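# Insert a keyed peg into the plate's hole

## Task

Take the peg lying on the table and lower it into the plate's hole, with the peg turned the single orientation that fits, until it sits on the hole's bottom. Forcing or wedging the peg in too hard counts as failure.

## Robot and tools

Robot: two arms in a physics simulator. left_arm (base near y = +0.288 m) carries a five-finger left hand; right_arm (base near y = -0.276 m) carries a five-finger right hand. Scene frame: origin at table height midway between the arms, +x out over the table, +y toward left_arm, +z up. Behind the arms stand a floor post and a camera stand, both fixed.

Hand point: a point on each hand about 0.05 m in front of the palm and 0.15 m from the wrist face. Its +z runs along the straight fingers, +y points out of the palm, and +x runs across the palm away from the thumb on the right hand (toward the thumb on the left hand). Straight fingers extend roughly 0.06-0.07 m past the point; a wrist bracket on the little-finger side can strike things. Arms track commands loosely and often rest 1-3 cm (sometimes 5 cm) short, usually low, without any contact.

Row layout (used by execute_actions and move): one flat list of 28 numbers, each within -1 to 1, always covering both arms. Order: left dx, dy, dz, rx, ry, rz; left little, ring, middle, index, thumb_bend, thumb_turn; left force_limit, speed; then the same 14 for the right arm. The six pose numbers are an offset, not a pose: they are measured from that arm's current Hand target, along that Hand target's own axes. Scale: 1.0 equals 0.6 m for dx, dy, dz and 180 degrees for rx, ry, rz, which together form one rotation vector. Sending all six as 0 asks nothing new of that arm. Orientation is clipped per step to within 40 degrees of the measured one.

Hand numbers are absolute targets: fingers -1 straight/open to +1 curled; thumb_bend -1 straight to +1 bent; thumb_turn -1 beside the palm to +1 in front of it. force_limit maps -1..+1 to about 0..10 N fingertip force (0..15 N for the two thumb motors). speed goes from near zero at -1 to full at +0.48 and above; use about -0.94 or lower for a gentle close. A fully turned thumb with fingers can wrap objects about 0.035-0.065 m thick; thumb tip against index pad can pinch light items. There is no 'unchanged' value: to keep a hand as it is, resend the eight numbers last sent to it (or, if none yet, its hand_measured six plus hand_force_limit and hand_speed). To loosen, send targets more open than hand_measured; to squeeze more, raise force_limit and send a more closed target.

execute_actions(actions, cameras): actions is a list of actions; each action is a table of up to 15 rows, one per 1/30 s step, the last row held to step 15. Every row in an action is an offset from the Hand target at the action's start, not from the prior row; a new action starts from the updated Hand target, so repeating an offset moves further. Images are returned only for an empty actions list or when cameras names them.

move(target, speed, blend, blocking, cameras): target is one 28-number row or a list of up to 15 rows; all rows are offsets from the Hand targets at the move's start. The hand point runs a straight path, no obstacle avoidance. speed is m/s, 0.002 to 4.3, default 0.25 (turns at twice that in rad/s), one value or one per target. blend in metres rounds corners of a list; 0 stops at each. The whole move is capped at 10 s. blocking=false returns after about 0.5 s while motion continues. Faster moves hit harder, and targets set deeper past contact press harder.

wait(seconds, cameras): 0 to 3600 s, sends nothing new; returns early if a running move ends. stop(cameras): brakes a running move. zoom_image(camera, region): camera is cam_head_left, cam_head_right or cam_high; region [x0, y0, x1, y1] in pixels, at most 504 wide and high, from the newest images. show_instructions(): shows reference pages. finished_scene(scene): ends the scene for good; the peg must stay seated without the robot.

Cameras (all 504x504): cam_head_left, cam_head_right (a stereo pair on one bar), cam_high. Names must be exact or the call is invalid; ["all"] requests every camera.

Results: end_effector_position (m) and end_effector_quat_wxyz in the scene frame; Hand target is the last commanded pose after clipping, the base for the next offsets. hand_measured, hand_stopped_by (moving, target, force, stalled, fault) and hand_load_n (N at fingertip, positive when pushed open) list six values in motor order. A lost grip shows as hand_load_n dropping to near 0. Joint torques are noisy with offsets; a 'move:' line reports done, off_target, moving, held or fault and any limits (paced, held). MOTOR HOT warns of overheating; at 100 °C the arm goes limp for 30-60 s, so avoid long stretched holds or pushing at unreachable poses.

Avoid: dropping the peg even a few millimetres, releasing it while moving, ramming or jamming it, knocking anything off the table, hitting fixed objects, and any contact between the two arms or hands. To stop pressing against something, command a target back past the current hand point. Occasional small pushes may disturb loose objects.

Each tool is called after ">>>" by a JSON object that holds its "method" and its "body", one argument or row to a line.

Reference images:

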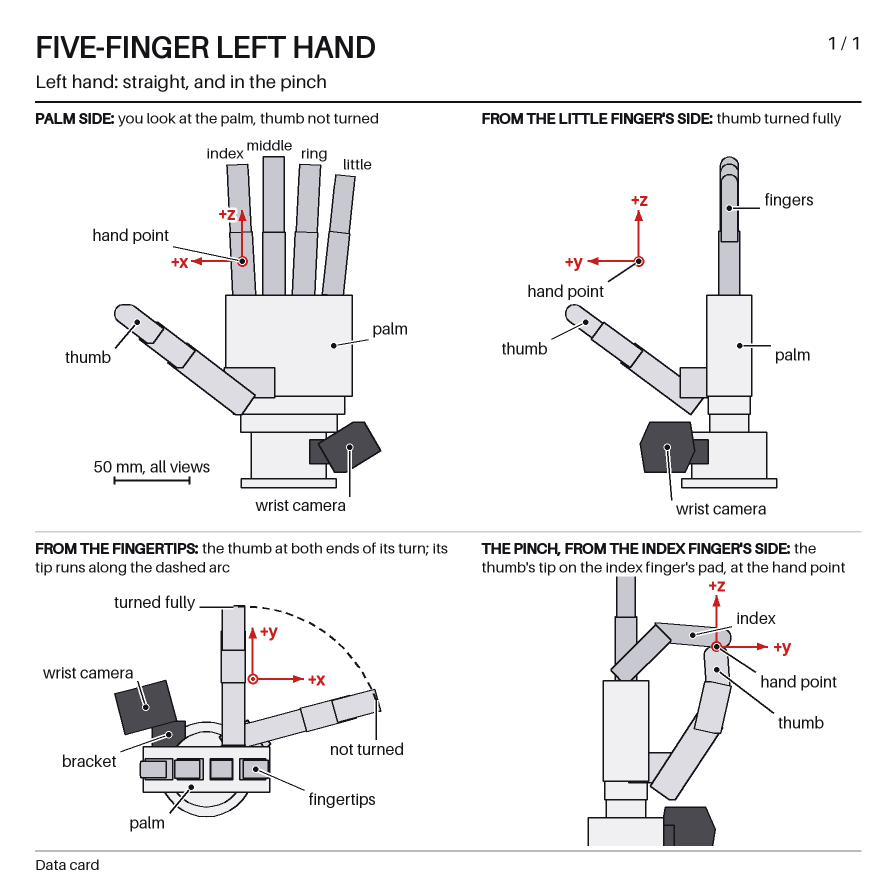

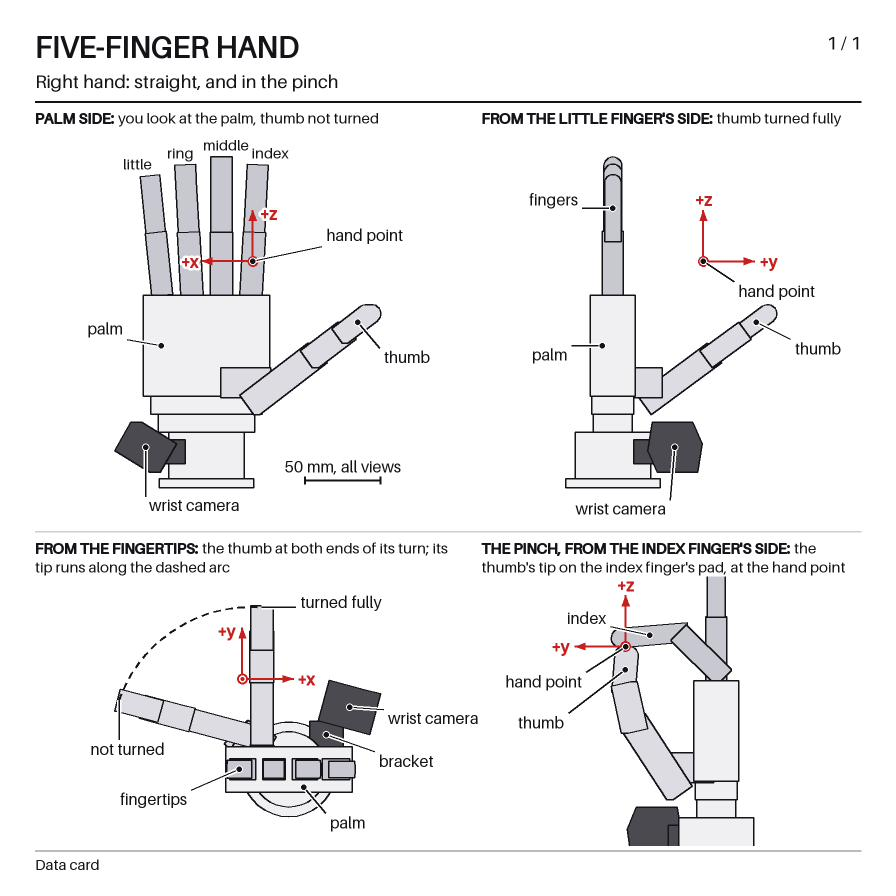

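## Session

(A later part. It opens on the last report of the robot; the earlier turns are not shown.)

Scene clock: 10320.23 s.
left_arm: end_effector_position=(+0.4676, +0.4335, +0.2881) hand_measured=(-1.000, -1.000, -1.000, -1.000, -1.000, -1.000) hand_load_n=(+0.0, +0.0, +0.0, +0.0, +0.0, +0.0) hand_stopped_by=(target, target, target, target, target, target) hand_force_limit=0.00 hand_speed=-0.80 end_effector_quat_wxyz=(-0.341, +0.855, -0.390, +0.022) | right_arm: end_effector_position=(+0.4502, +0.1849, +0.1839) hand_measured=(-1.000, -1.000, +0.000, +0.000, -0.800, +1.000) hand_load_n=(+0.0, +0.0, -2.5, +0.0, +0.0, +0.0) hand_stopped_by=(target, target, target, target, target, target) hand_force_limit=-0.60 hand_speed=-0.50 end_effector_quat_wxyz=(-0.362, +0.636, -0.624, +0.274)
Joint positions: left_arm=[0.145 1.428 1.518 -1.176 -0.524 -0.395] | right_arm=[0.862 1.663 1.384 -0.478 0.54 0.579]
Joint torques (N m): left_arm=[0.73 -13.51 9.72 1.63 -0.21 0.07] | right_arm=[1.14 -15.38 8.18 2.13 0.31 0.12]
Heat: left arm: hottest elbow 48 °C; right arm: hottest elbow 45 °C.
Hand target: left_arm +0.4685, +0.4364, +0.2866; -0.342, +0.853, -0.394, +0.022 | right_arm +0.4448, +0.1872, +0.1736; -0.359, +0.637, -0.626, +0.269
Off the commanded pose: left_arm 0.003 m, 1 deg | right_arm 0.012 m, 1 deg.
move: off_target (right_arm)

>>> {"method": "move", "body": {
  "target": [0,0,0,0,0,0,-1,-1,-1,-1,-1,-1,0,-0.8,0.001,0.0082,0.0056,0,0,0,-1,-1,0,0,-0.8,1,-0.6,-0.5],
  "speed": 0.02,
  "cameras": ["cam_high","cam_head_left","cam_head_right"]
}}

>>> {"method": "zoom_image", "body": {
  "camera": "cam_high",
  "region": [217, 189, 247, 219]
}}

>>> {"method": "zoom_image", "body": {
  "camera": "cam_head_left",
  "region": [211, 213, 237, 239]
}}

Scene clock: 10329.83 s.
left_arm: end_effector_position=(+0.4676, +0.4335, +0.2881) hand_measured=(-1.000, -1.000, -1.000, -1.000, -1.000, -1.000) hand_load_n=(+0.0, +0.5, +0.0, +0.0, +0.0, +0.0) hand_stopped_by=(target, target, target, target, target, target) hand_force_limit=0.00 hand_speed=-0.80 end_effector_quat_wxyz=(-0.341, +0.855, -0.390, +0.022) | right_arm: end_effector_position=(+0.4503, +0.1848, +0.1831) hand_measured=(-1.000, -1.000, +0.000, +0.000, -0.800, +1.000) hand_load_n=(+0.0, -0.5, -3.0, +0.0, +0.0, +0.0) hand_stopped_by=(target, target, target, target, target, target) hand_force_limit=-0.60 hand_speed=-0.50 end_effector_quat_wxyz=(-0.365, +0.634, -0.624, +0.274)
Joint positions: left_arm=[0.145 1.428 1.518 -1.176 -0.524 -0.395] | right_arm=[0.862 1.661 1.375 -0.463 0.542 0.579]
Joint torques (N m): left_arm=[0.73 -13.45 9.7 1.61 -0.21 0.08] | right_arm=[1.14 -14.74 8.05 2.25 0.24 0.12]
Heat: left arm: hottest elbow 48 °C; right arm: hottest elbow 44 °C.
Hand target: left_arm +0.4685, +0.4364, +0.2866; -0.342, +0.853, -0.394, +0.022 | right_arm +0.4445, +0.1873, +0.1674; -0.359, +0.637, -0.626, +0.269
Off the commanded pose: left_arm 0.003 m, 1 deg | right_arm 0.017 m, 1 deg.
move: off_target (right_arm)

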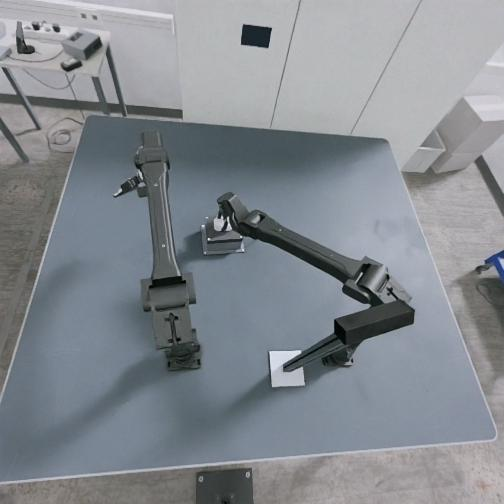

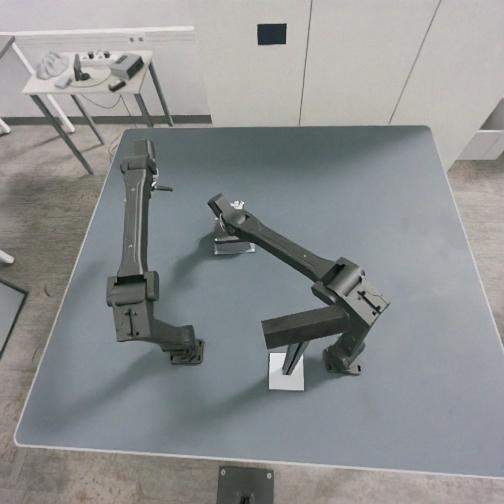

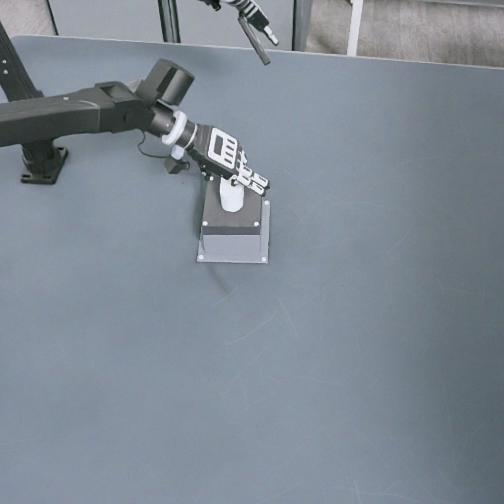

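Scaled by 16.800.

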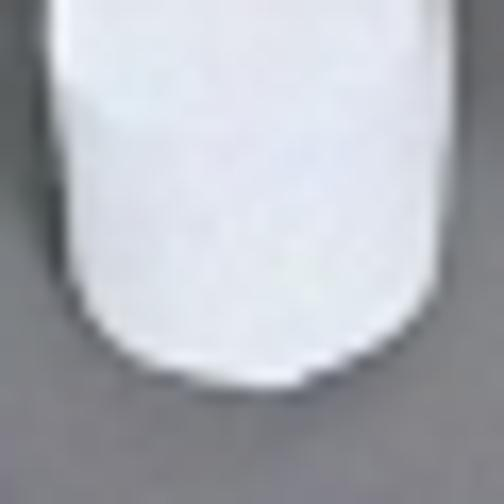

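Scaled by 19.385.

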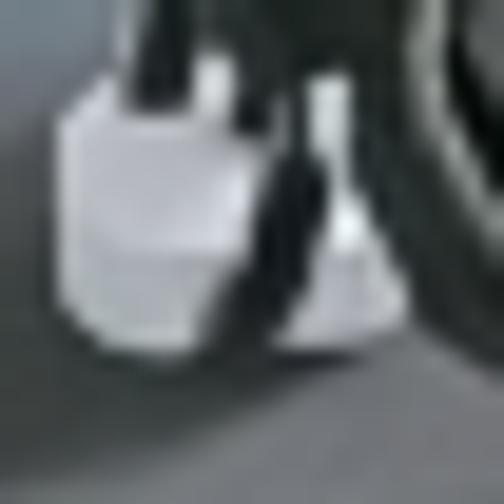

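>>> {"method": "move", "body": {
  "target": [0,0,0,0,0,0,-1,-1,-1,-1,-1,-1,0,-0.8,-0.0069,-0.0547,-0.0373,0,0,0,-1,-1,0,0,-0.8,1,-0.6,-0.5],
  "speed": 0.05
}}

>>> {"method": "move", "body": {
  "target": [
    [0,0,0,0,0,0,-1,-1,-1,-1,-1,-1,0,-0.8,-0.0069,-0.0547,-0.0373,0,0,0,-1,-1,0,0,-0.8,1,-0.6,-0.5],
    [0,0,0,0,0,0,-1,-1,-1,-1,-1,-1,0,-0.8,0.16,-0.0447,-0.17,0,0,0,-1,-1,0,0,-0.8,1,-0.6,-0.5]
  ],
  "speed": 0.1,
  "cameras": ["cam_high","cam_head_left","cam_head_right"]
}}

>>> {"method": "zoom_image", "body": {
  "camera": "cam_high",
  "region": [210, 165, 260, 215]
}}

>>> {"method": "zoom_image", "body": {
  "camera": "cam_head_left",
  "region": [211, 213, 237, 239]
}}

Scene clock: 10364.53 s.
left_arm: end_effector_position=(+0.4676, +0.4335, +0.2881) hand_measured=(-1.000, -1.000, -1.000, -1.000, -1.000, -1.000) hand_load_n=(+0.0, +0.0, +0.0, +0.0, +0.0, +0.0) hand_stopped_by=(target, target, target, target, target, target) hand_force_limit=0.00 hand_speed=-0.80 end_effector_quat_wxyz=(-0.341, +0.855, -0.390, +0.022) | right_arm: end_effector_position=(+0.4438, +0.1783, +0.1848) hand_measured=(-1.000, -1.000, +0.000, +0.000, -0.800, +1.000) hand_load_n=(+0.0, +0.0, +0.5, +0.0, +0.0, +0.0) hand_stopped_by=(target, target, target, target, target, target) hand_force_limit=-0.60 hand_speed=-0.50 end_effector_quat_wxyz=(-0.346, +0.642, -0.627, +0.273)
Joint positions: left_arm=[0.145 1.428 1.518 -1.176 -0.524 -0.395] | right_arm=[0.862 1.654 1.391 -0.53 0.541 0.587]
Joint torques (N m): left_arm=[0.73 -13.51 9.72 1.62 -0.21 0.07] | right_arm=[0.91 -16.09 13.33 0.64 0.22 0.03]
Heat: left arm: hottest elbow 48 °C; right arm: hottest elbow 43 °C.
Hand target: left_arm +0.4685, +0.4364, +0.2866; -0.342, +0.853, -0.394, +0.022 | right_arm +0.4463, +0.1873, +0.2074; -0.359, +0.637, -0.626, +0.269
Off the commanded pose: left_arm 0.003 m, 1 deg | right_arm 0.024 m, 2 deg.
move: off_target (right_arm)

Scene clock: 10367.47 s.
left_arm: end_effector_position=(+0.4676, +0.4335, +0.2881) hand_measured=(-1.000, -1.000, -1.000, -1.000, -1.000, -1.000) hand_load_n=(+0.0, +0.0, +0.0, +0.0, +0.0, +0.0) hand_stopped_by=(target, target, target, target, target, target) hand_force_limit=0.00 hand_speed=-0.80 end_effector_quat_wxyz=(-0.341, +0.855, -0.390, +0.022) | right_arm: end_effector_position=(+0.3894, +0.0845, +0.2747) hand_measured=(-1.000, -1.000, +0.000, +0.000, -0.800, +1.000) hand_load_n=(+0.0, +0.0, +0.0, +0.0, -0.5, +0.0) hand_stopped_by=(target, target, target, target, target, target) hand_force_limit=-0.60 hand_speed=-0.50 end_effector_quat_wxyz=(-0.359, +0.636, -0.629, +0.267)
Joint positions: left_arm=[0.145 1.428 1.518 -1.176 -0.524 -0.395] | right_arm=[0.806 1.327 1.257 -0.677 0.49 0.552]
Joint torques (N m): left_arm=[0.73 -13.51 9.72 1.62 -0.21 0.08] | right_arm=[-0.09 -12.16 9.94 1.54 0.23 -0.11]
Heat: left arm: hottest elbow 48 °C; right arm: hottest elbow 43 °C.
Hand target: left_arm +0.4685, +0.4364, +0.2866; -0.342, +0.853, -0.394, +0.022 | right_arm +0.3884, +0.0785, +0.2793; -0.359, +0.637, -0.626, +0.269
Off the commanded pose: left_arm 0.003 m, 1 deg | right_arm 0.008 m, 0 deg.
move: done

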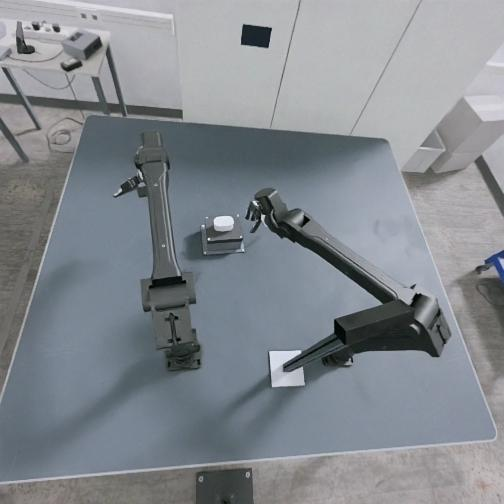

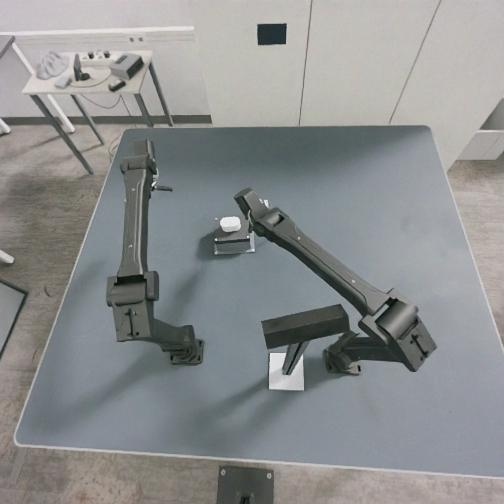

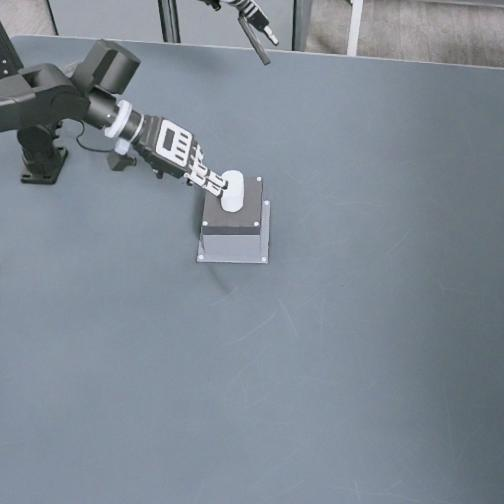

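Scaled by 10.080.

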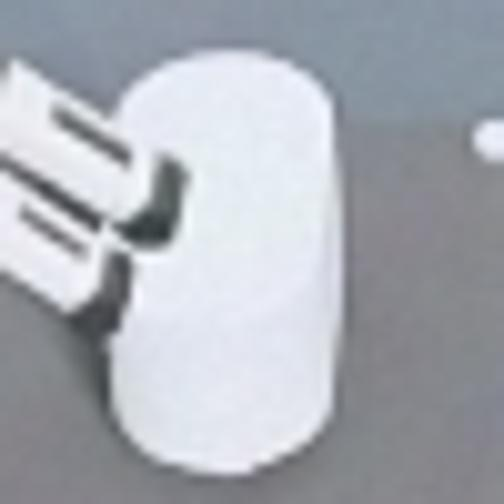

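Scaled by 19.385.

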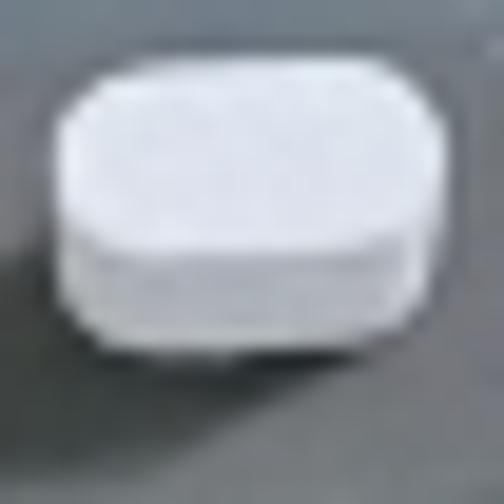

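>>> {"method": "move", "body": {
  "target": [0,0,0,0,0,0,-1,-1,-1,-1,-1,-1,0,-0.8,0.12,0.03,-0.09,0,0,0,-1,-1,0,0,-0.8,1,-0.6,-0.5],
  "speed": 0.12,
  "cameras": ["cam_high","cam_head_left","cam_head_right"]
}}

>>> {"method": "zoom_image", "body": {
  "camera": "cam_high",
  "region": [207, 163, 257, 213]
}}

>>> {"method": "zoom_image", "body": {
  "camera": "cam_head_left",
  "region": [200, 205, 244, 249]
}}

>>> {"method": "zoom_image", "body": {
  "camera": "cam_head_right",
  "region": [210, 205, 254, 249]
}}

Scene clock: 10433.17 s.
left_arm: end_effector_position=(+0.4676, +0.4335, +0.2881) hand_measured=(-1.000, -1.000, -1.000, -1.000, -1.000, -1.000) hand_load_n=(+0.0, +0.0, +0.0, +0.0, +0.0, +0.0) hand_stopped_by=(target, target, target, target, target, target) hand_force_limit=0.00 hand_speed=-0.80 end_effector_quat_wxyz=(-0.341, +0.855, -0.390, +0.022) | right_arm: end_effector_position=(+0.3411, +0.0071, +0.2873) hand_measured=(-1.000, -1.000, +0.000, +0.000, -0.800, +1.000) hand_load_n=(+0.0, +0.0, +0.0, +0.0, +0.0, +0.0) hand_stopped_by=(target, target, target, target, target, target) hand_force_limit=-0.60 hand_speed=-0.50 end_effector_quat_wxyz=(-0.360, +0.635, -0.629, +0.267)
Joint positions: left_arm=[0.145 1.428 1.518 -1.176 -0.524 -0.395] | right_arm=[0.743 1.087 1.09 -0.727 0.443 0.505]
Joint torques (N m): left_arm=[0.73 -13.45 9.72 1.63 -0.21 0.07] | right_arm=[-0.21 -8.53 10 1.58 0.2 -0.15]
Heat: left arm: hottest elbow 48 °C; right arm: hottest elbow 44 °C.
Hand target: left_arm +0.4685, +0.4364, +0.2866; -0.342, +0.853, -0.394, +0.022 | right_arm +0.3398, +0.0014, +0.2895; -0.359, +0.637, -0.626, +0.269
Off the commanded pose: left_arm 0.003 m, 1 deg | right_arm 0.006 m, 1 deg.
move: done

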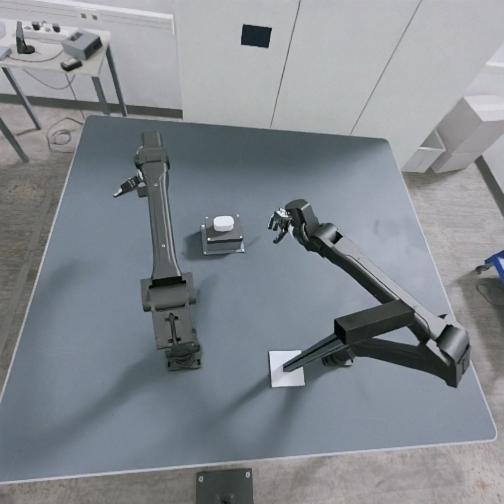

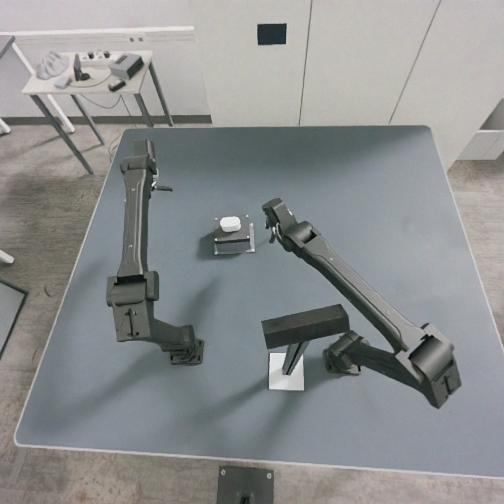

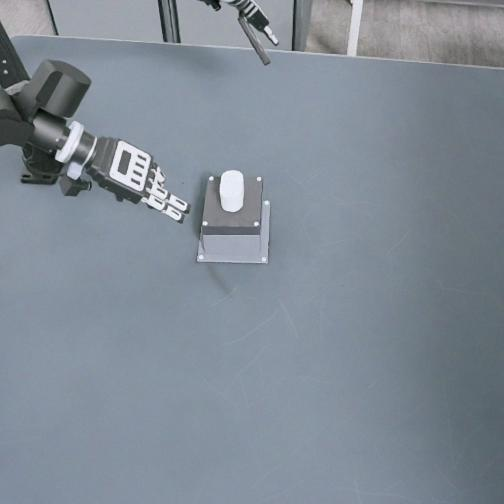

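Scaled by 10.080.

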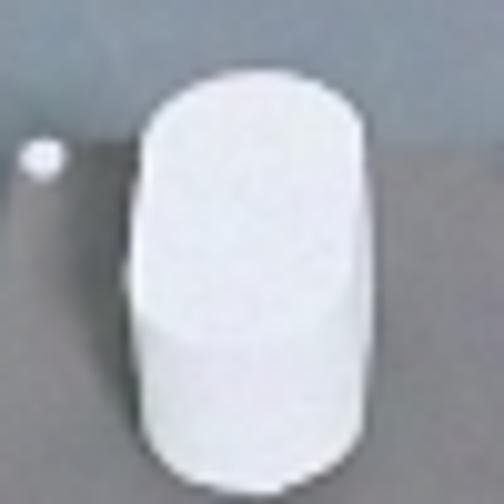

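Scaled by 11.455.

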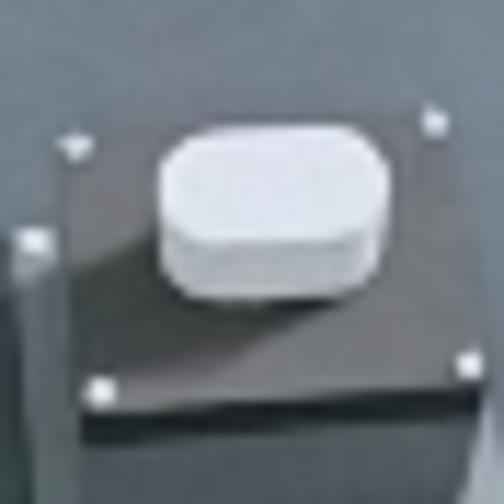

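Scaled by 11.455.

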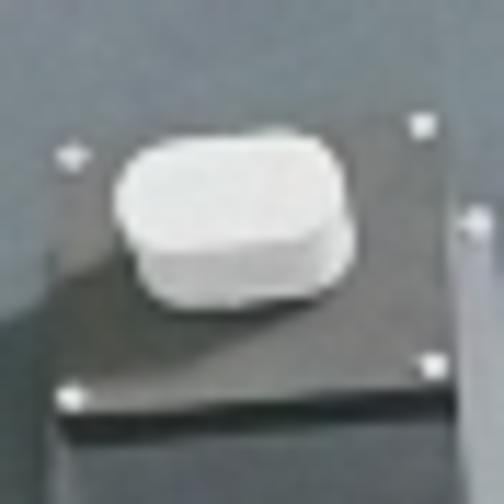

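>>> {"method": "zoom_image", "body": {
  "camera": "cam_high",
  "region": [218, 196, 248, 218]
}}

>>> {"method": "zoom_image", "body": {
  "camera": "cam_high",
  "region": [218, 164, 248, 194]
}}

Scaled by 16.800.

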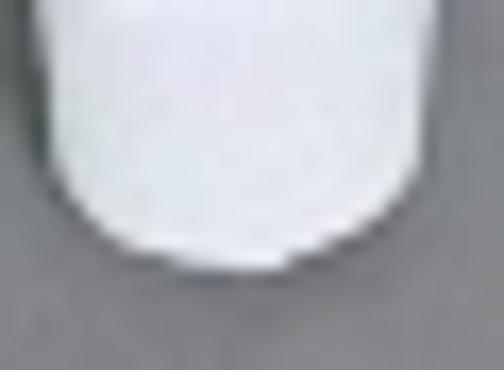

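Scaled by 16.800.

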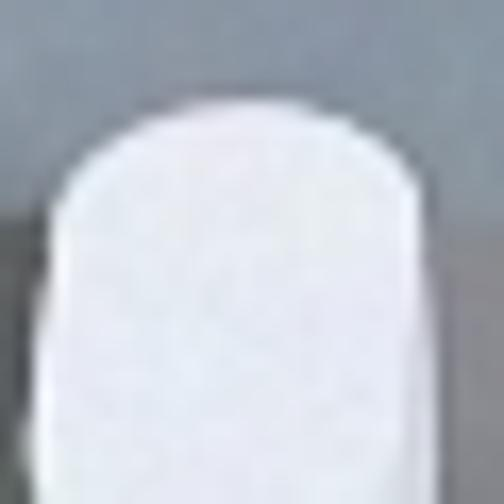

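>>> {"method": "wait", "body": {
  "seconds": 0.1,
  "cameras": ["all"]
}}

>>> {"method": "zoom_image", "body": {
  "camera": "cam_high",
  "region": [180, 150, 290, 260]
}}

>>> {"method": "zoom_image", "body": {
  "camera": "cam_head_left",
  "region": [180, 180, 270, 270]
}}

Scene clock: 10513.80 s.
left_arm: end_effector_position=(+0.4676, +0.4335, +0.2881) hand_measured=(-1.000, -1.000, -1.000, -1.000, -1.000, -1.000) hand_load_n=(+0.0, +0.0, +0.0, +0.0, +0.0, +0.0) hand_stopped_by=(target, target, target, target, target, target) hand_force_limit=0.00 hand_speed=-0.80 end_effector_quat_wxyz=(-0.341, +0.855, -0.390, +0.022) | right_arm: end_effector_position=(+0.3411, +0.0070, +0.2873) hand_measured=(-1.000, -1.000, +0.000, +0.000, -0.800, +1.000) hand_load_n=(+0.0, -0.5, +0.0, +0.0, +0.0, +0.0) hand_stopped_by=(target, target, target, target, target, target) hand_force_limit=-0.60 hand_speed=-0.50 end_effector_quat_wxyz=(-0.360, +0.635, -0.629, +0.267)
Joint positions: left_arm=[0.145 1.428 1.518 -1.176 -0.524 -0.395] | right_arm=[0.743 1.087 1.09 -0.727 0.443 0.505]
Joint torques (N m): left_arm=[0.73 -13.45 9.72 1.63 -0.21 0.08] | right_arm=[-0.21 -8.47 10 1.57 0.19 -0.14]
Heat: left arm: hottest elbow 48 °C; right arm: hottest elbow 42 °C.
Hand target: left_arm +0.4685, +0.4364, +0.2866; -0.342, +0.853, -0.394, +0.022 | right_arm +0.3398, +0.0014, +0.2895; -0.359, +0.637, -0.626, +0.269
Off the commanded pose: left_arm 0.003 m, 1 deg | right_arm 0.006 m, 0 deg.
wait: 0.10 s; at rest from the start

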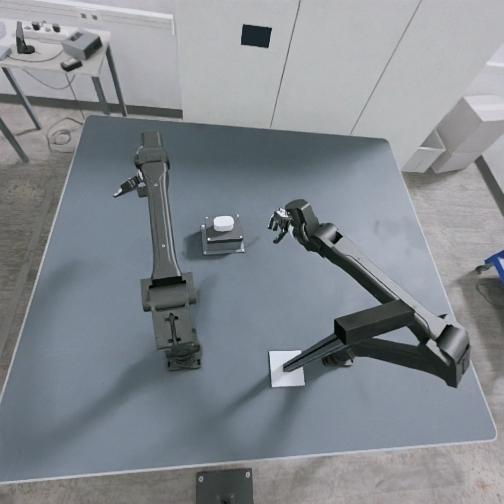

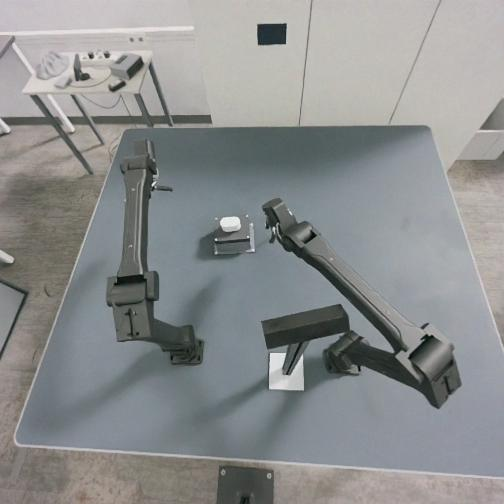

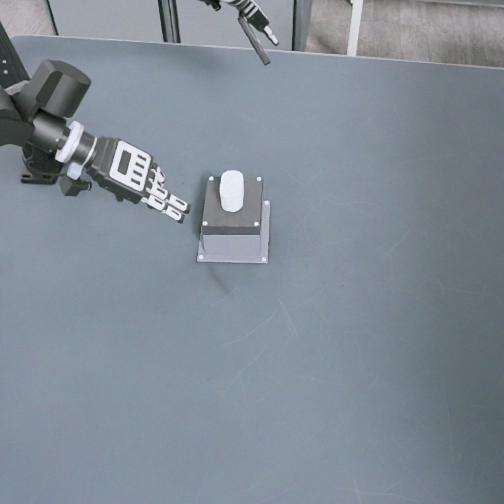

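Scaled by 4.582.

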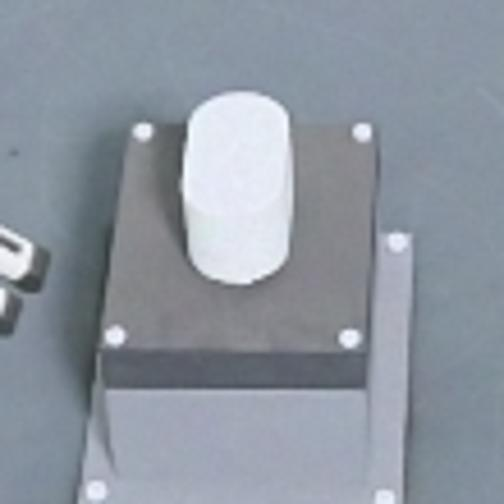

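Scaled by 5.600.

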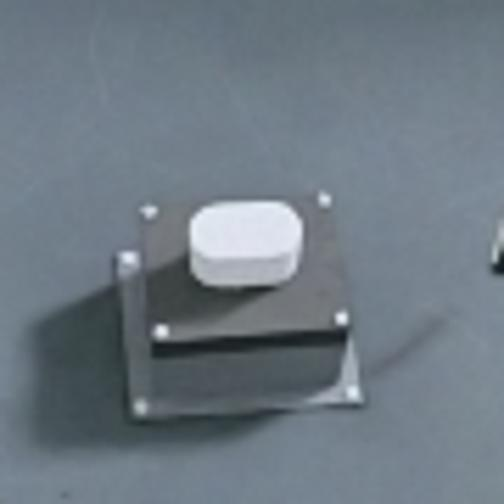

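>>> {"method": "move", "body": {
  "target": [0,0,0,0,0,0,-1,-1,-1,-1,-1,-1,0,-0.8,-0.26455,-0.01185,0.22957,0,0,0,-1,-1,0,0,-0.8,1,-0.6,-0.5],
  "speed": 0.1,
  "cameras": ["all"]
}}

Scene clock: 10537.37 s.
left_arm: end_effector_position=(+0.4676, +0.4335, +0.2881) hand_measured=(-1.000, -1.000, -1.000, -1.000, -1.000, -1.000) hand_load_n=(+0.0, +0.0, +0.0, +0.0, +0.0, -0.5) hand_stopped_by=(target, target, target, target, target, target) hand_force_limit=0.00 hand_speed=-0.80 end_effector_quat_wxyz=(-0.341, +0.855, -0.390, +0.022) | right_arm: end_effector_position=(+0.4287, +0.1547, +0.1984) hand_measured=(-1.000, -1.000, +0.000, +0.000, -0.800, +1.000) hand_load_n=(+0.0, +0.0, +0.0, +0.0, +0.0, +0.0) hand_stopped_by=(target, target, target, target, target, target) hand_force_limit=-0.60 hand_speed=-0.50 end_effector_quat_wxyz=(-0.326, +0.655, -0.625, +0.272)
Joint positions: left_arm=[0.145 1.428 1.518 -1.176 -0.524 -0.395] | right_arm=[0.851 1.595 1.375 -0.612 0.525 0.57]
Joint torques (N m): left_arm=[0.73 -13.51 9.7 1.63 -0.21 0.08] | right_arm=[1.2 -14.39 15.2 2.28 0.53 0.13]
Heat: left arm: hottest elbow 48 °C; right arm: hottest elbow 42 °C.
Hand target: left_arm +0.4685, +0.4364, +0.2866; -0.342, +0.853, -0.394, +0.022 | right_arm +0.4421, +0.1751, +0.2299; -0.359, +0.637, -0.626, +0.269
Off the commanded pose: left_arm 0.003 m, 1 deg | right_arm 0.040 m, 4 deg.
move: off_target (right_arm)

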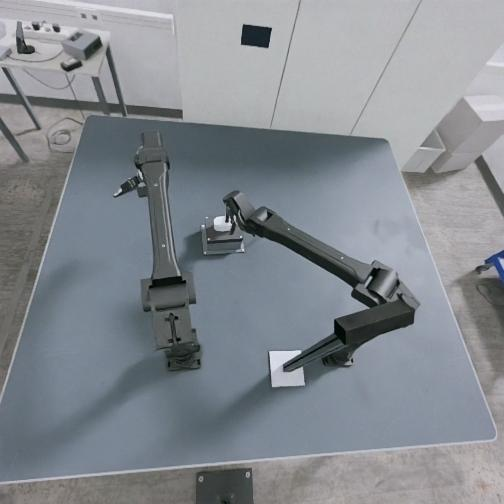

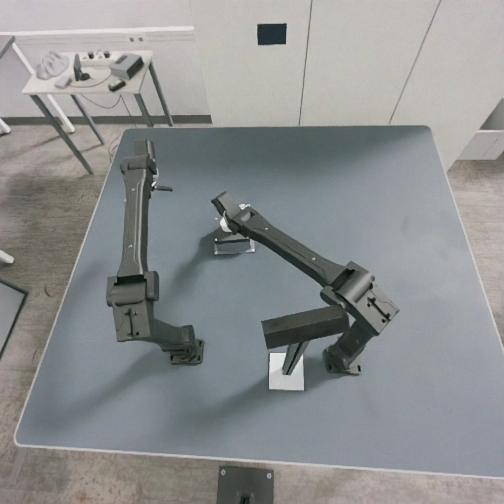

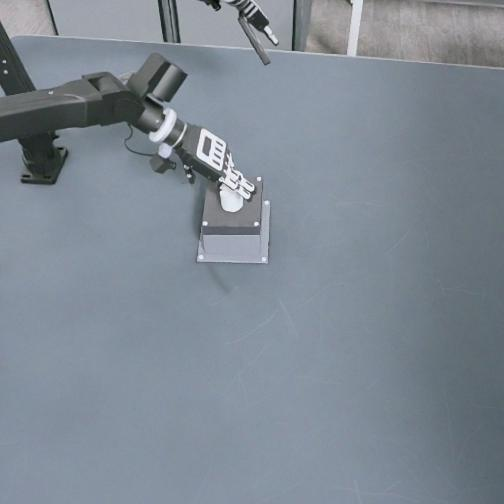

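>>> {"method": "zoom_image", "body": {
  "camera": "cam_high",
  "region": [180, 150, 290, 260]
}}

Scaled by 4.582.

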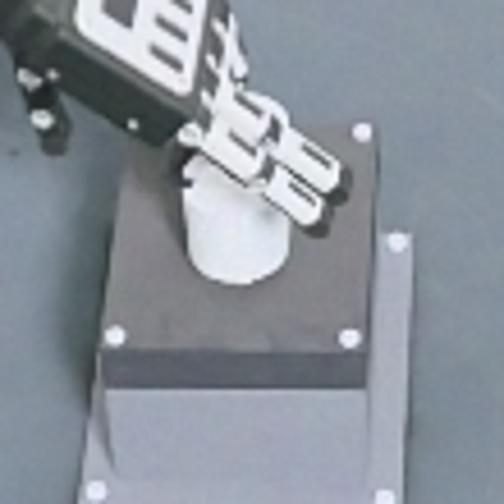

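>>> {"method": "move", "body": {
  "target": [0,0,0,0,0,0,-1,-1,-1,-1,-1,-1,0,-0.8,-0.04113,-0.02612,0.01616,0,0,0,-1,-1,0,0,-0.8,1,-0.6,-0.5],
  "speed": 0.1,
  "cameras": ["all"]
}}

>>> {"method": "zoom_image", "body": {
  "camera": "cam_high",
  "region": [180, 150, 290, 260]
}}

>>> {"method": "zoom_image", "body": {
  "camera": "cam_head_left",
  "region": [180, 180, 270, 270]
}}

Scene clock: 10565.63 s.
left_arm: end_effector_position=(+0.4676, +0.4335, +0.2881) hand_measured=(-1.000, -1.000, -1.000, -1.000, -1.000, -1.000) hand_load_n=(+0.0, +0.0, -0.5, +0.0, +0.0, +0.0) hand_stopped_by=(target, target, target, target, target, target) hand_force_limit=0.00 hand_speed=-0.80 end_effector_quat_wxyz=(-0.341, +0.855, -0.390, +0.022) | right_arm: end_effector_position=(+0.4480, +0.1838, +0.2110) hand_measured=(-1.000, -1.000, +0.000, +0.000, -0.800, +1.000) hand_load_n=(+0.0, +0.0, +0.0, +0.0, +0.0, +0.0) hand_stopped_by=(target, target, target, target, target, target) hand_force_limit=-0.60 hand_speed=-0.50 end_effector_quat_wxyz=(-0.336, +0.651, -0.624, +0.272)
Joint positions: left_arm=[0.145 1.428 1.518 -1.176 -0.524 -0.395] | right_arm=[0.861 1.667 1.489 -0.637 0.532 0.577]
Joint torques (N m): left_arm=[0.73 -13.51 9.72 1.62 -0.21 0.08] | right_arm=[0.97 -15.44 15.38 1.4 0.53 0.13]
Heat: left arm: hottest elbow 48 °C; right arm: hottest elbow 47 °C.
Hand target: left_arm +0.4685, +0.4364, +0.2866; -0.342, +0.853, -0.394, +0.022 | right_arm +0.4575, +0.2001, +0.2391; -0.359, +0.637, -0.626, +0.269
Off the commanded pose: left_arm 0.003 m, 1 deg | right_arm 0.034 m, 3 deg.
move: off_target (right_arm)

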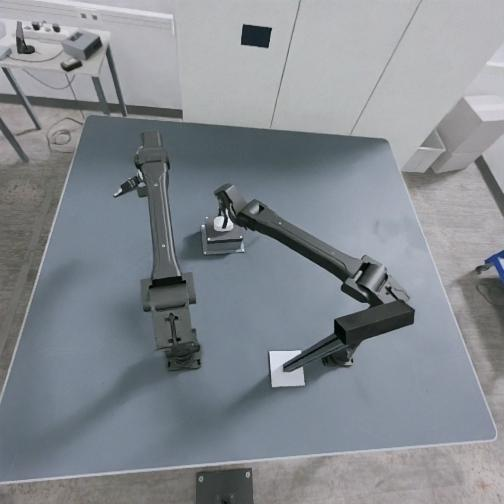

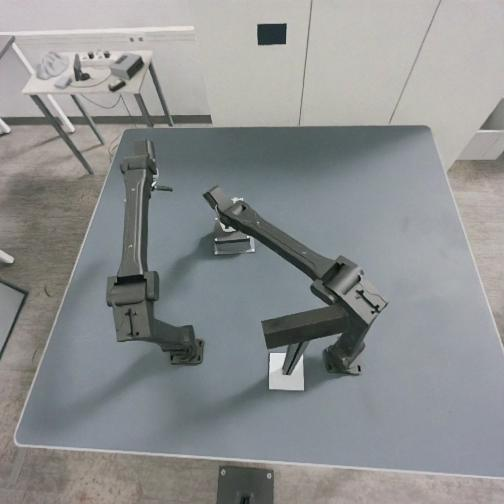

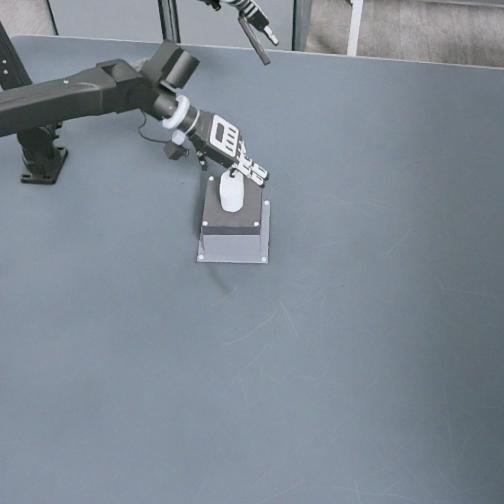

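Scaled by 4.582.

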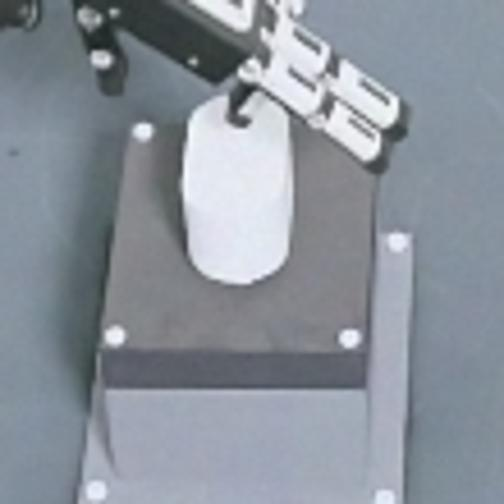

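Scaled by 5.600.

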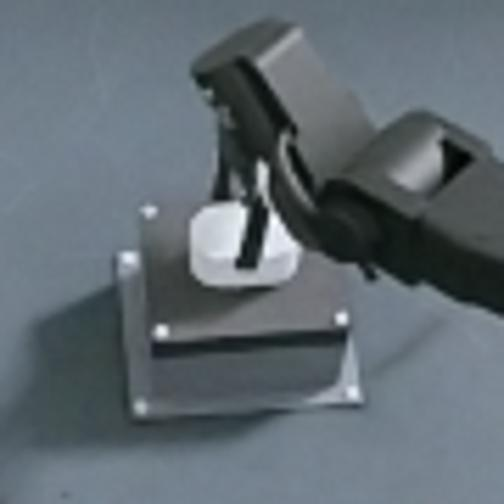

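>>> {"method": "move", "body": {
  "target": [0,0,0,0,0,0,-1,-1,-1,-1,-1,-1,0,-0.8,0.0026,0.0205,0.014,0,0,0,-1,-1,0,0,-0.8,1,-0.6,-0.5],
  "speed": 0.03
}}

Scene clock: 10584.03 s.
left_arm: end_effector_position=(+0.4676, +0.4335, +0.2881) hand_measured=(-1.000, -1.000, -1.000, -1.000, -1.000, -1.000) hand_load_n=(+0.0, +0.0, +0.0, +0.0, +0.0, +0.0) hand_stopped_by=(target, target, target, target, target, target) hand_force_limit=0.00 hand_speed=-0.80 end_effector_quat_wxyz=(-0.341, +0.855, -0.390, +0.022) | right_arm: end_effector_position=(+0.4501, +0.1861, +0.2093) hand_measured=(-1.000, -1.000, +0.000, +0.000, -0.800, +1.000) hand_load_n=(+0.0, -0.5, +0.0, +0.0, +0.0, +0.0) hand_stopped_by=(target, target, target, target, target, target) hand_force_limit=-0.60 hand_speed=-0.50 end_effector_quat_wxyz=(-0.339, +0.649, -0.624, +0.272)
Joint positions: left_arm=[0.145 1.428 1.518 -1.176 -0.524 -0.395] | right_arm=[0.861 1.673 1.489 -0.625 0.533 0.579]
Joint torques (N m): left_arm=[0.73 -13.51 9.72 1.62 -0.21 0.08] | right_arm=[1.14 -15.38 12.72 2.43 0.52 0.13]
Heat: left arm: hottest elbow 48 °C; right arm: hottest elbow 46 °C.
Hand target: left_arm +0.4685, +0.4364, +0.2866; -0.342, +0.853, -0.394, +0.022 | right_arm +0.4568, +0.2001, +0.2242; -0.359, +0.637, -0.626, +0.269
Off the commanded pose: left_arm 0.003 m, 1 deg | right_arm 0.022 m, 3 deg.
move: off_target (right_arm)

>>> {"method": "move", "body": {
  "target": [0,0,0,0,0,0,-1,-1,-1,-1,-1,-1,0,-0.8,0.0021,0.0243,0.0085,0,0,0,-1,-1,0,0,-0.8,1,-0.6,-0.5],
  "speed": 0.03
}}

Scene clock: 10588.77 s.
left_arm: end_effector_position=(+0.4676, +0.4335, +0.2881) hand_measured=(-1.000, -1.000, -1.000, -1.000, -1.000, -1.000) hand_load_n=(+0.0, +0.0, -0.5, +0.0, +0.0, +0.0) hand_stopped_by=(target, target, target, target, target, target) hand_force_limit=0.00 hand_speed=-0.80 end_effector_quat_wxyz=(-0.341, +0.855, -0.390, +0.022) | right_arm: end_effector_position=(+0.4531, +0.1944, +0.2153) hand_measured=(-1.000, -1.000, +0.000, +0.000, -0.800, +1.000) hand_load_n=(+0.0, +0.0, +0.0, +0.0, +0.0, +0.0) hand_stopped_by=(target, target, target, target, target, target) hand_force_limit=-0.60 hand_speed=-0.50 end_effector_quat_wxyz=(-0.356, +0.641, -0.624, +0.271)
Joint positions: left_arm=[0.145 1.428 1.518 -1.176 -0.524 -0.395] | right_arm=[0.867 1.673 1.489 -0.589 0.538 0.583]
Joint torques (N m): left_arm=[0.73 -13.45 9.72 1.63 -0.21 0.07] | right_arm=[1.14 -15.33 9.37 2.61 0.52 0.14]
Heat: left arm: hottest elbow 48 °C; right arm: hottest elbow 46 °C.
Hand target: left_arm +0.4685, +0.4364, +0.2866; -0.342, +0.853, -0.394, +0.022 | right_arm +0.4521, +0.2001, +0.2094; -0.359, +0.637, -0.626, +0.269
Off the commanded pose: left_arm 0.003 m, 1 deg | right_arm 0.008 m, 1 deg.
move: done

>>> {"method": "move", "body": {
  "target": [0,0,0,0,0,0,-1,-1,-1,-1,-1,-1,0,-0.8,0.0196,0.0239,0.0148,0,0,0,-1,-1,0,0,-0.8,1,-0.6,-0.5],
  "speed": 0.03
}}

Scene clock: 10595.20 s.
left_arm: end_effector_position=(+0.4676, +0.4335, +0.2881) hand_measured=(-1.000, -1.000, -1.000, -1.000, -1.000, -1.000) hand_load_n=(+0.0, +0.0, +0.0, +0.0, +0.0, +0.0) hand_stopped_by=(target, target, target, target, target, target) hand_force_limit=0.00 hand_speed=-0.80 end_effector_quat_wxyz=(-0.341, +0.855, -0.390, +0.022) | right_arm: end_effector_position=(+0.4483, +0.1891, +0.1895) hand_measured=(-1.000, -1.000, +0.000, +0.000, -0.800, +1.000) hand_load_n=(+0.0, +0.0, +0.0, +0.0, +0.0, +0.0) hand_stopped_by=(target, target, target, target, target, target) hand_force_limit=-0.60 hand_speed=-0.50 end_effector_quat_wxyz=(-0.352, +0.643, -0.624, +0.271)
Joint positions: left_arm=[0.145 1.428 1.518 -1.176 -0.524 -0.395] | right_arm=[0.867 1.673 1.424 -0.532 0.537 0.584]
Joint torques (N m): left_arm=[0.73 -13.51 9.72 1.62 -0.21 0.07] | right_arm=[0.21 -16.03 9.52 2.47 0.26 0.04]
Heat: left arm: hottest elbow 48 °C; right arm: hottest elbow 45 °C.
Hand target: left_arm +0.4685, +0.4364, +0.2866; -0.342, +0.853, -0.394, +0.022 | right_arm +0.4514, +0.1902, +0.1917; -0.360, +0.637, -0.626, +0.269
Off the commanded pose: left_arm 0.003 m, 1 deg | right_arm 0.004 m, 1 deg.
move: done

>>> {"method": "move", "body": {
  "target": [0,0,0,0,0,0,-1,-1,-1,-1,-1,-1,0,-0.8,0.0044,0.011,0.0075,0,0,0,-1,-1,0,0,-0.8,1,-0.6,-0.5],
  "speed": 0.03
}}

Scene clock: 10600.17 s.
left_arm: end_effector_position=(+0.4676, +0.4335, +0.2881) hand_measured=(-1.000, -1.000, -1.000, -1.000, -1.000, -1.000) hand_load_n=(+0.0, +0.0, +0.0, +0.0, +0.0, +0.0) hand_stopped_by=(target, target, target, target, target, target) hand_force_limit=0.00 hand_speed=-0.80 end_effector_quat_wxyz=(-0.341, +0.855, -0.390, +0.022) | right_arm: end_effector_position=(+0.4488, +0.1895, +0.1858) hand_measured=(-1.000, -1.000, +0.000, +0.000, -0.800, +1.000) hand_load_n=(+0.0, +0.0, -0.5, +0.0, +0.0, +0.0) hand_stopped_by=(target, target, target, target, target, target) hand_force_limit=-0.60 hand_speed=-0.50 end_effector_quat_wxyz=(-0.356, +0.641, -0.624, +0.271)
Joint positions: left_arm=[0.145 1.428 1.518 -1.176 -0.524 -0.395] | right_arm=[0.867 1.673 1.409 -0.508 0.536 0.584]
Joint torques (N m): left_arm=[0.73 -13.51 9.72 1.62 -0.21 0.08] | right_arm=[0.03 -15.74 8.92 2.35 0.24 0.02]
Heat: left arm: hottest elbow 48 °C; right arm: hottest elbow 45 °C.
Hand target: left_arm +0.4685, +0.4364, +0.2866; -0.342, +0.853, -0.394, +0.022 | right_arm +0.4511, +0.1884, +0.1835; -0.359, +0.637, -0.626, +0.269
Off the commanded pose: left_arm 0.003 m, 1 deg | right_arm 0.003 m, 1 deg.
move: done

>>> {"method": "move", "body": {
  "target": [0,0,0,0,0,0,-1,-1,-1,-1,-1,-1,0,-0.8,0.0044,0.011,0.0075,0,0,0,-1,-1,0,0,-0.8,1,-0.6,-0.5],
  "speed": 0.03
}}

>>> {"method": "move", "body": {
  "target": [0,0,0,0,0,0,-1,-1,-1,-1,-1,-1,0,-0.8,0.0044,0.011,0.0075,0,0,0,-1,-1,0,0,-0.8,1,-0.6,-0.5],
  "speed": 0.03,
  "cameras": ["all"]
}}

>>> {"method": "zoom_image", "body": {
  "camera": "cam_high",
  "region": [180, 150, 290, 260]
}}

Scene clock: 10611.10 s.
left_arm: end_effector_position=(+0.4676, +0.4335, +0.2881) hand_measured=(-1.000, -1.000, -1.000, -1.000, -1.000, -1.000) hand_load_n=(+0.0, +0.0, +0.0, +0.0, +0.0, -0.5) hand_stopped_by=(target, target, target, target, target, target) hand_force_limit=0.00 hand_speed=-0.80 end_effector_quat_wxyz=(-0.341, +0.855, -0.390, +0.022) | right_arm: end_effector_position=(+0.4492, +0.1896, +0.1839) hand_measured=(-1.000, -1.000, +0.000, +0.000, -0.800, +1.000) hand_load_n=(+0.0, +0.0, -3.0, +0.0, +0.0, +0.0) hand_stopped_by=(target, target, target, target, target, target) hand_force_limit=-0.60 hand_speed=-0.50 end_effector_quat_wxyz=(-0.361, +0.638, -0.624, +0.271)
Joint positions: left_arm=[0.145 1.428 1.518 -1.176 -0.524 -0.395] | right_arm=[0.867 1.67 1.396 -0.485 0.536 0.584]
Joint torques (N m): left_arm=[0.73 -13.51 9.72 1.63 -0.21 0.08] | right_arm=[-0.21 -15.33 8.65 2.39 0.19 0.02]
Heat: left arm: hottest elbow 48 °C; right arm: hottest elbow 45 °C.
Hand target: left_arm +0.4685, +0.4364, +0.2866; -0.342, +0.853, -0.394, +0.022 | right_arm +0.4510, +0.1866, +0.1751; -0.359, +0.637, -0.626, +0.269
Off the commanded pose: left_arm 0.003 m, 1 deg | right_arm 0.009 m, 0 deg.
move: done

Scene clock: 10611.80 s.
left_arm: end_effector_position=(+0.4676, +0.4335, +0.2881) hand_measured=(-1.000, -1.000, -1.000, -1.000, -1.000, -1.000) hand_load_n=(+0.0, +0.0, +0.0, +0.0, +0.0, +0.0) hand_stopped_by=(target, target, target, target, target, target) hand_force_limit=0.00 hand_speed=-0.80 end_effector_quat_wxyz=(-0.341, +0.855, -0.390, +0.022) | right_arm: end_effector_position=(+0.4493, +0.1893, +0.1833) hand_measured=(-1.000, -1.000, +0.000, +0.000, -0.800, +1.000) hand_load_n=(-0.5, +0.0, -3.5, +0.0, +0.0, +0.0) hand_stopped_by=(target, target, target, target, target, target) hand_force_limit=-0.60 hand_speed=-0.50 end_effector_quat_wxyz=(-0.368, +0.635, -0.624, +0.270)
Joint positions: left_arm=[0.145 1.428 1.518 -1.176 -0.524 -0.395] | right_arm=[0.866 1.665 1.379 -0.461 0.536 0.584]
Joint torques (N m): left_arm=[0.67 -13.51 9.72 1.63 -0.21 0.07] | right_arm=[-0.26 -14.62 8.09 2.47 0.14 0]
Heat: left arm: hottest elbow 48 °C; right arm: hottest elbow 45 °C.
Hand target: left_arm +0.4685, +0.4364, +0.2866; -0.342, +0.853, -0.394, +0.022 | right_arm +0.4508, +0.1848, +0.1669; -0.359, +0.637, -0.626, +0.269
Off the commanded pose: left_arm 0.003 m, 1 deg | right_arm 0.017 m, 1 deg.
move: off_target (right_arm)

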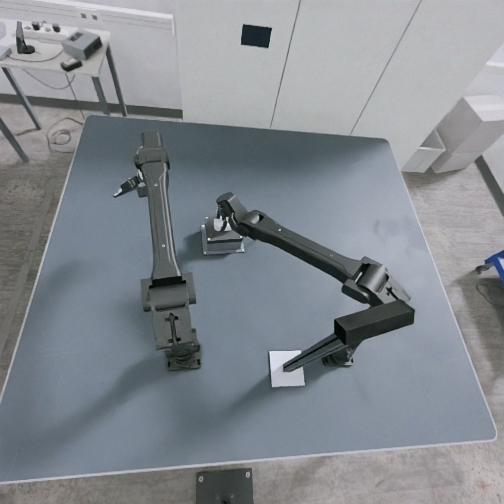

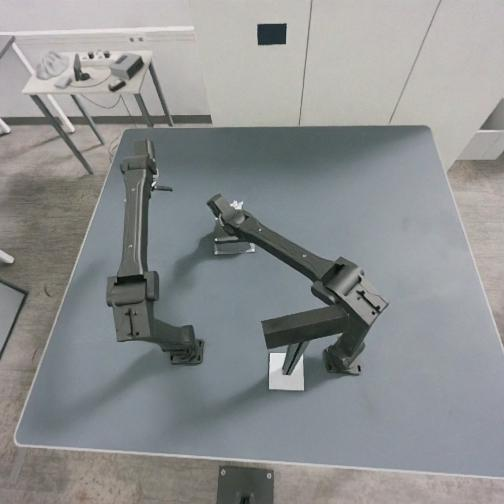

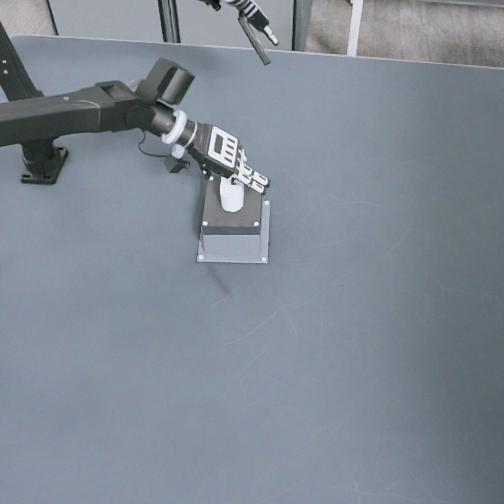

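Scaled by 4.582.

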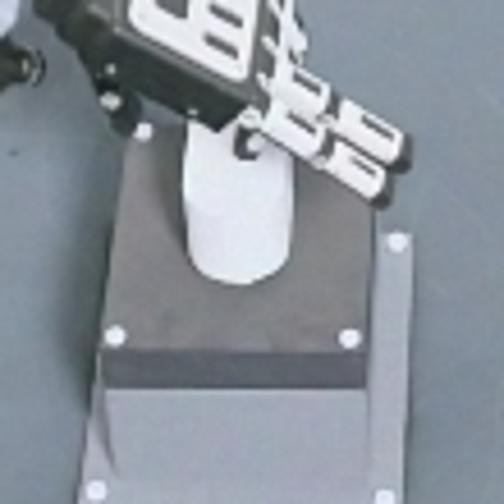

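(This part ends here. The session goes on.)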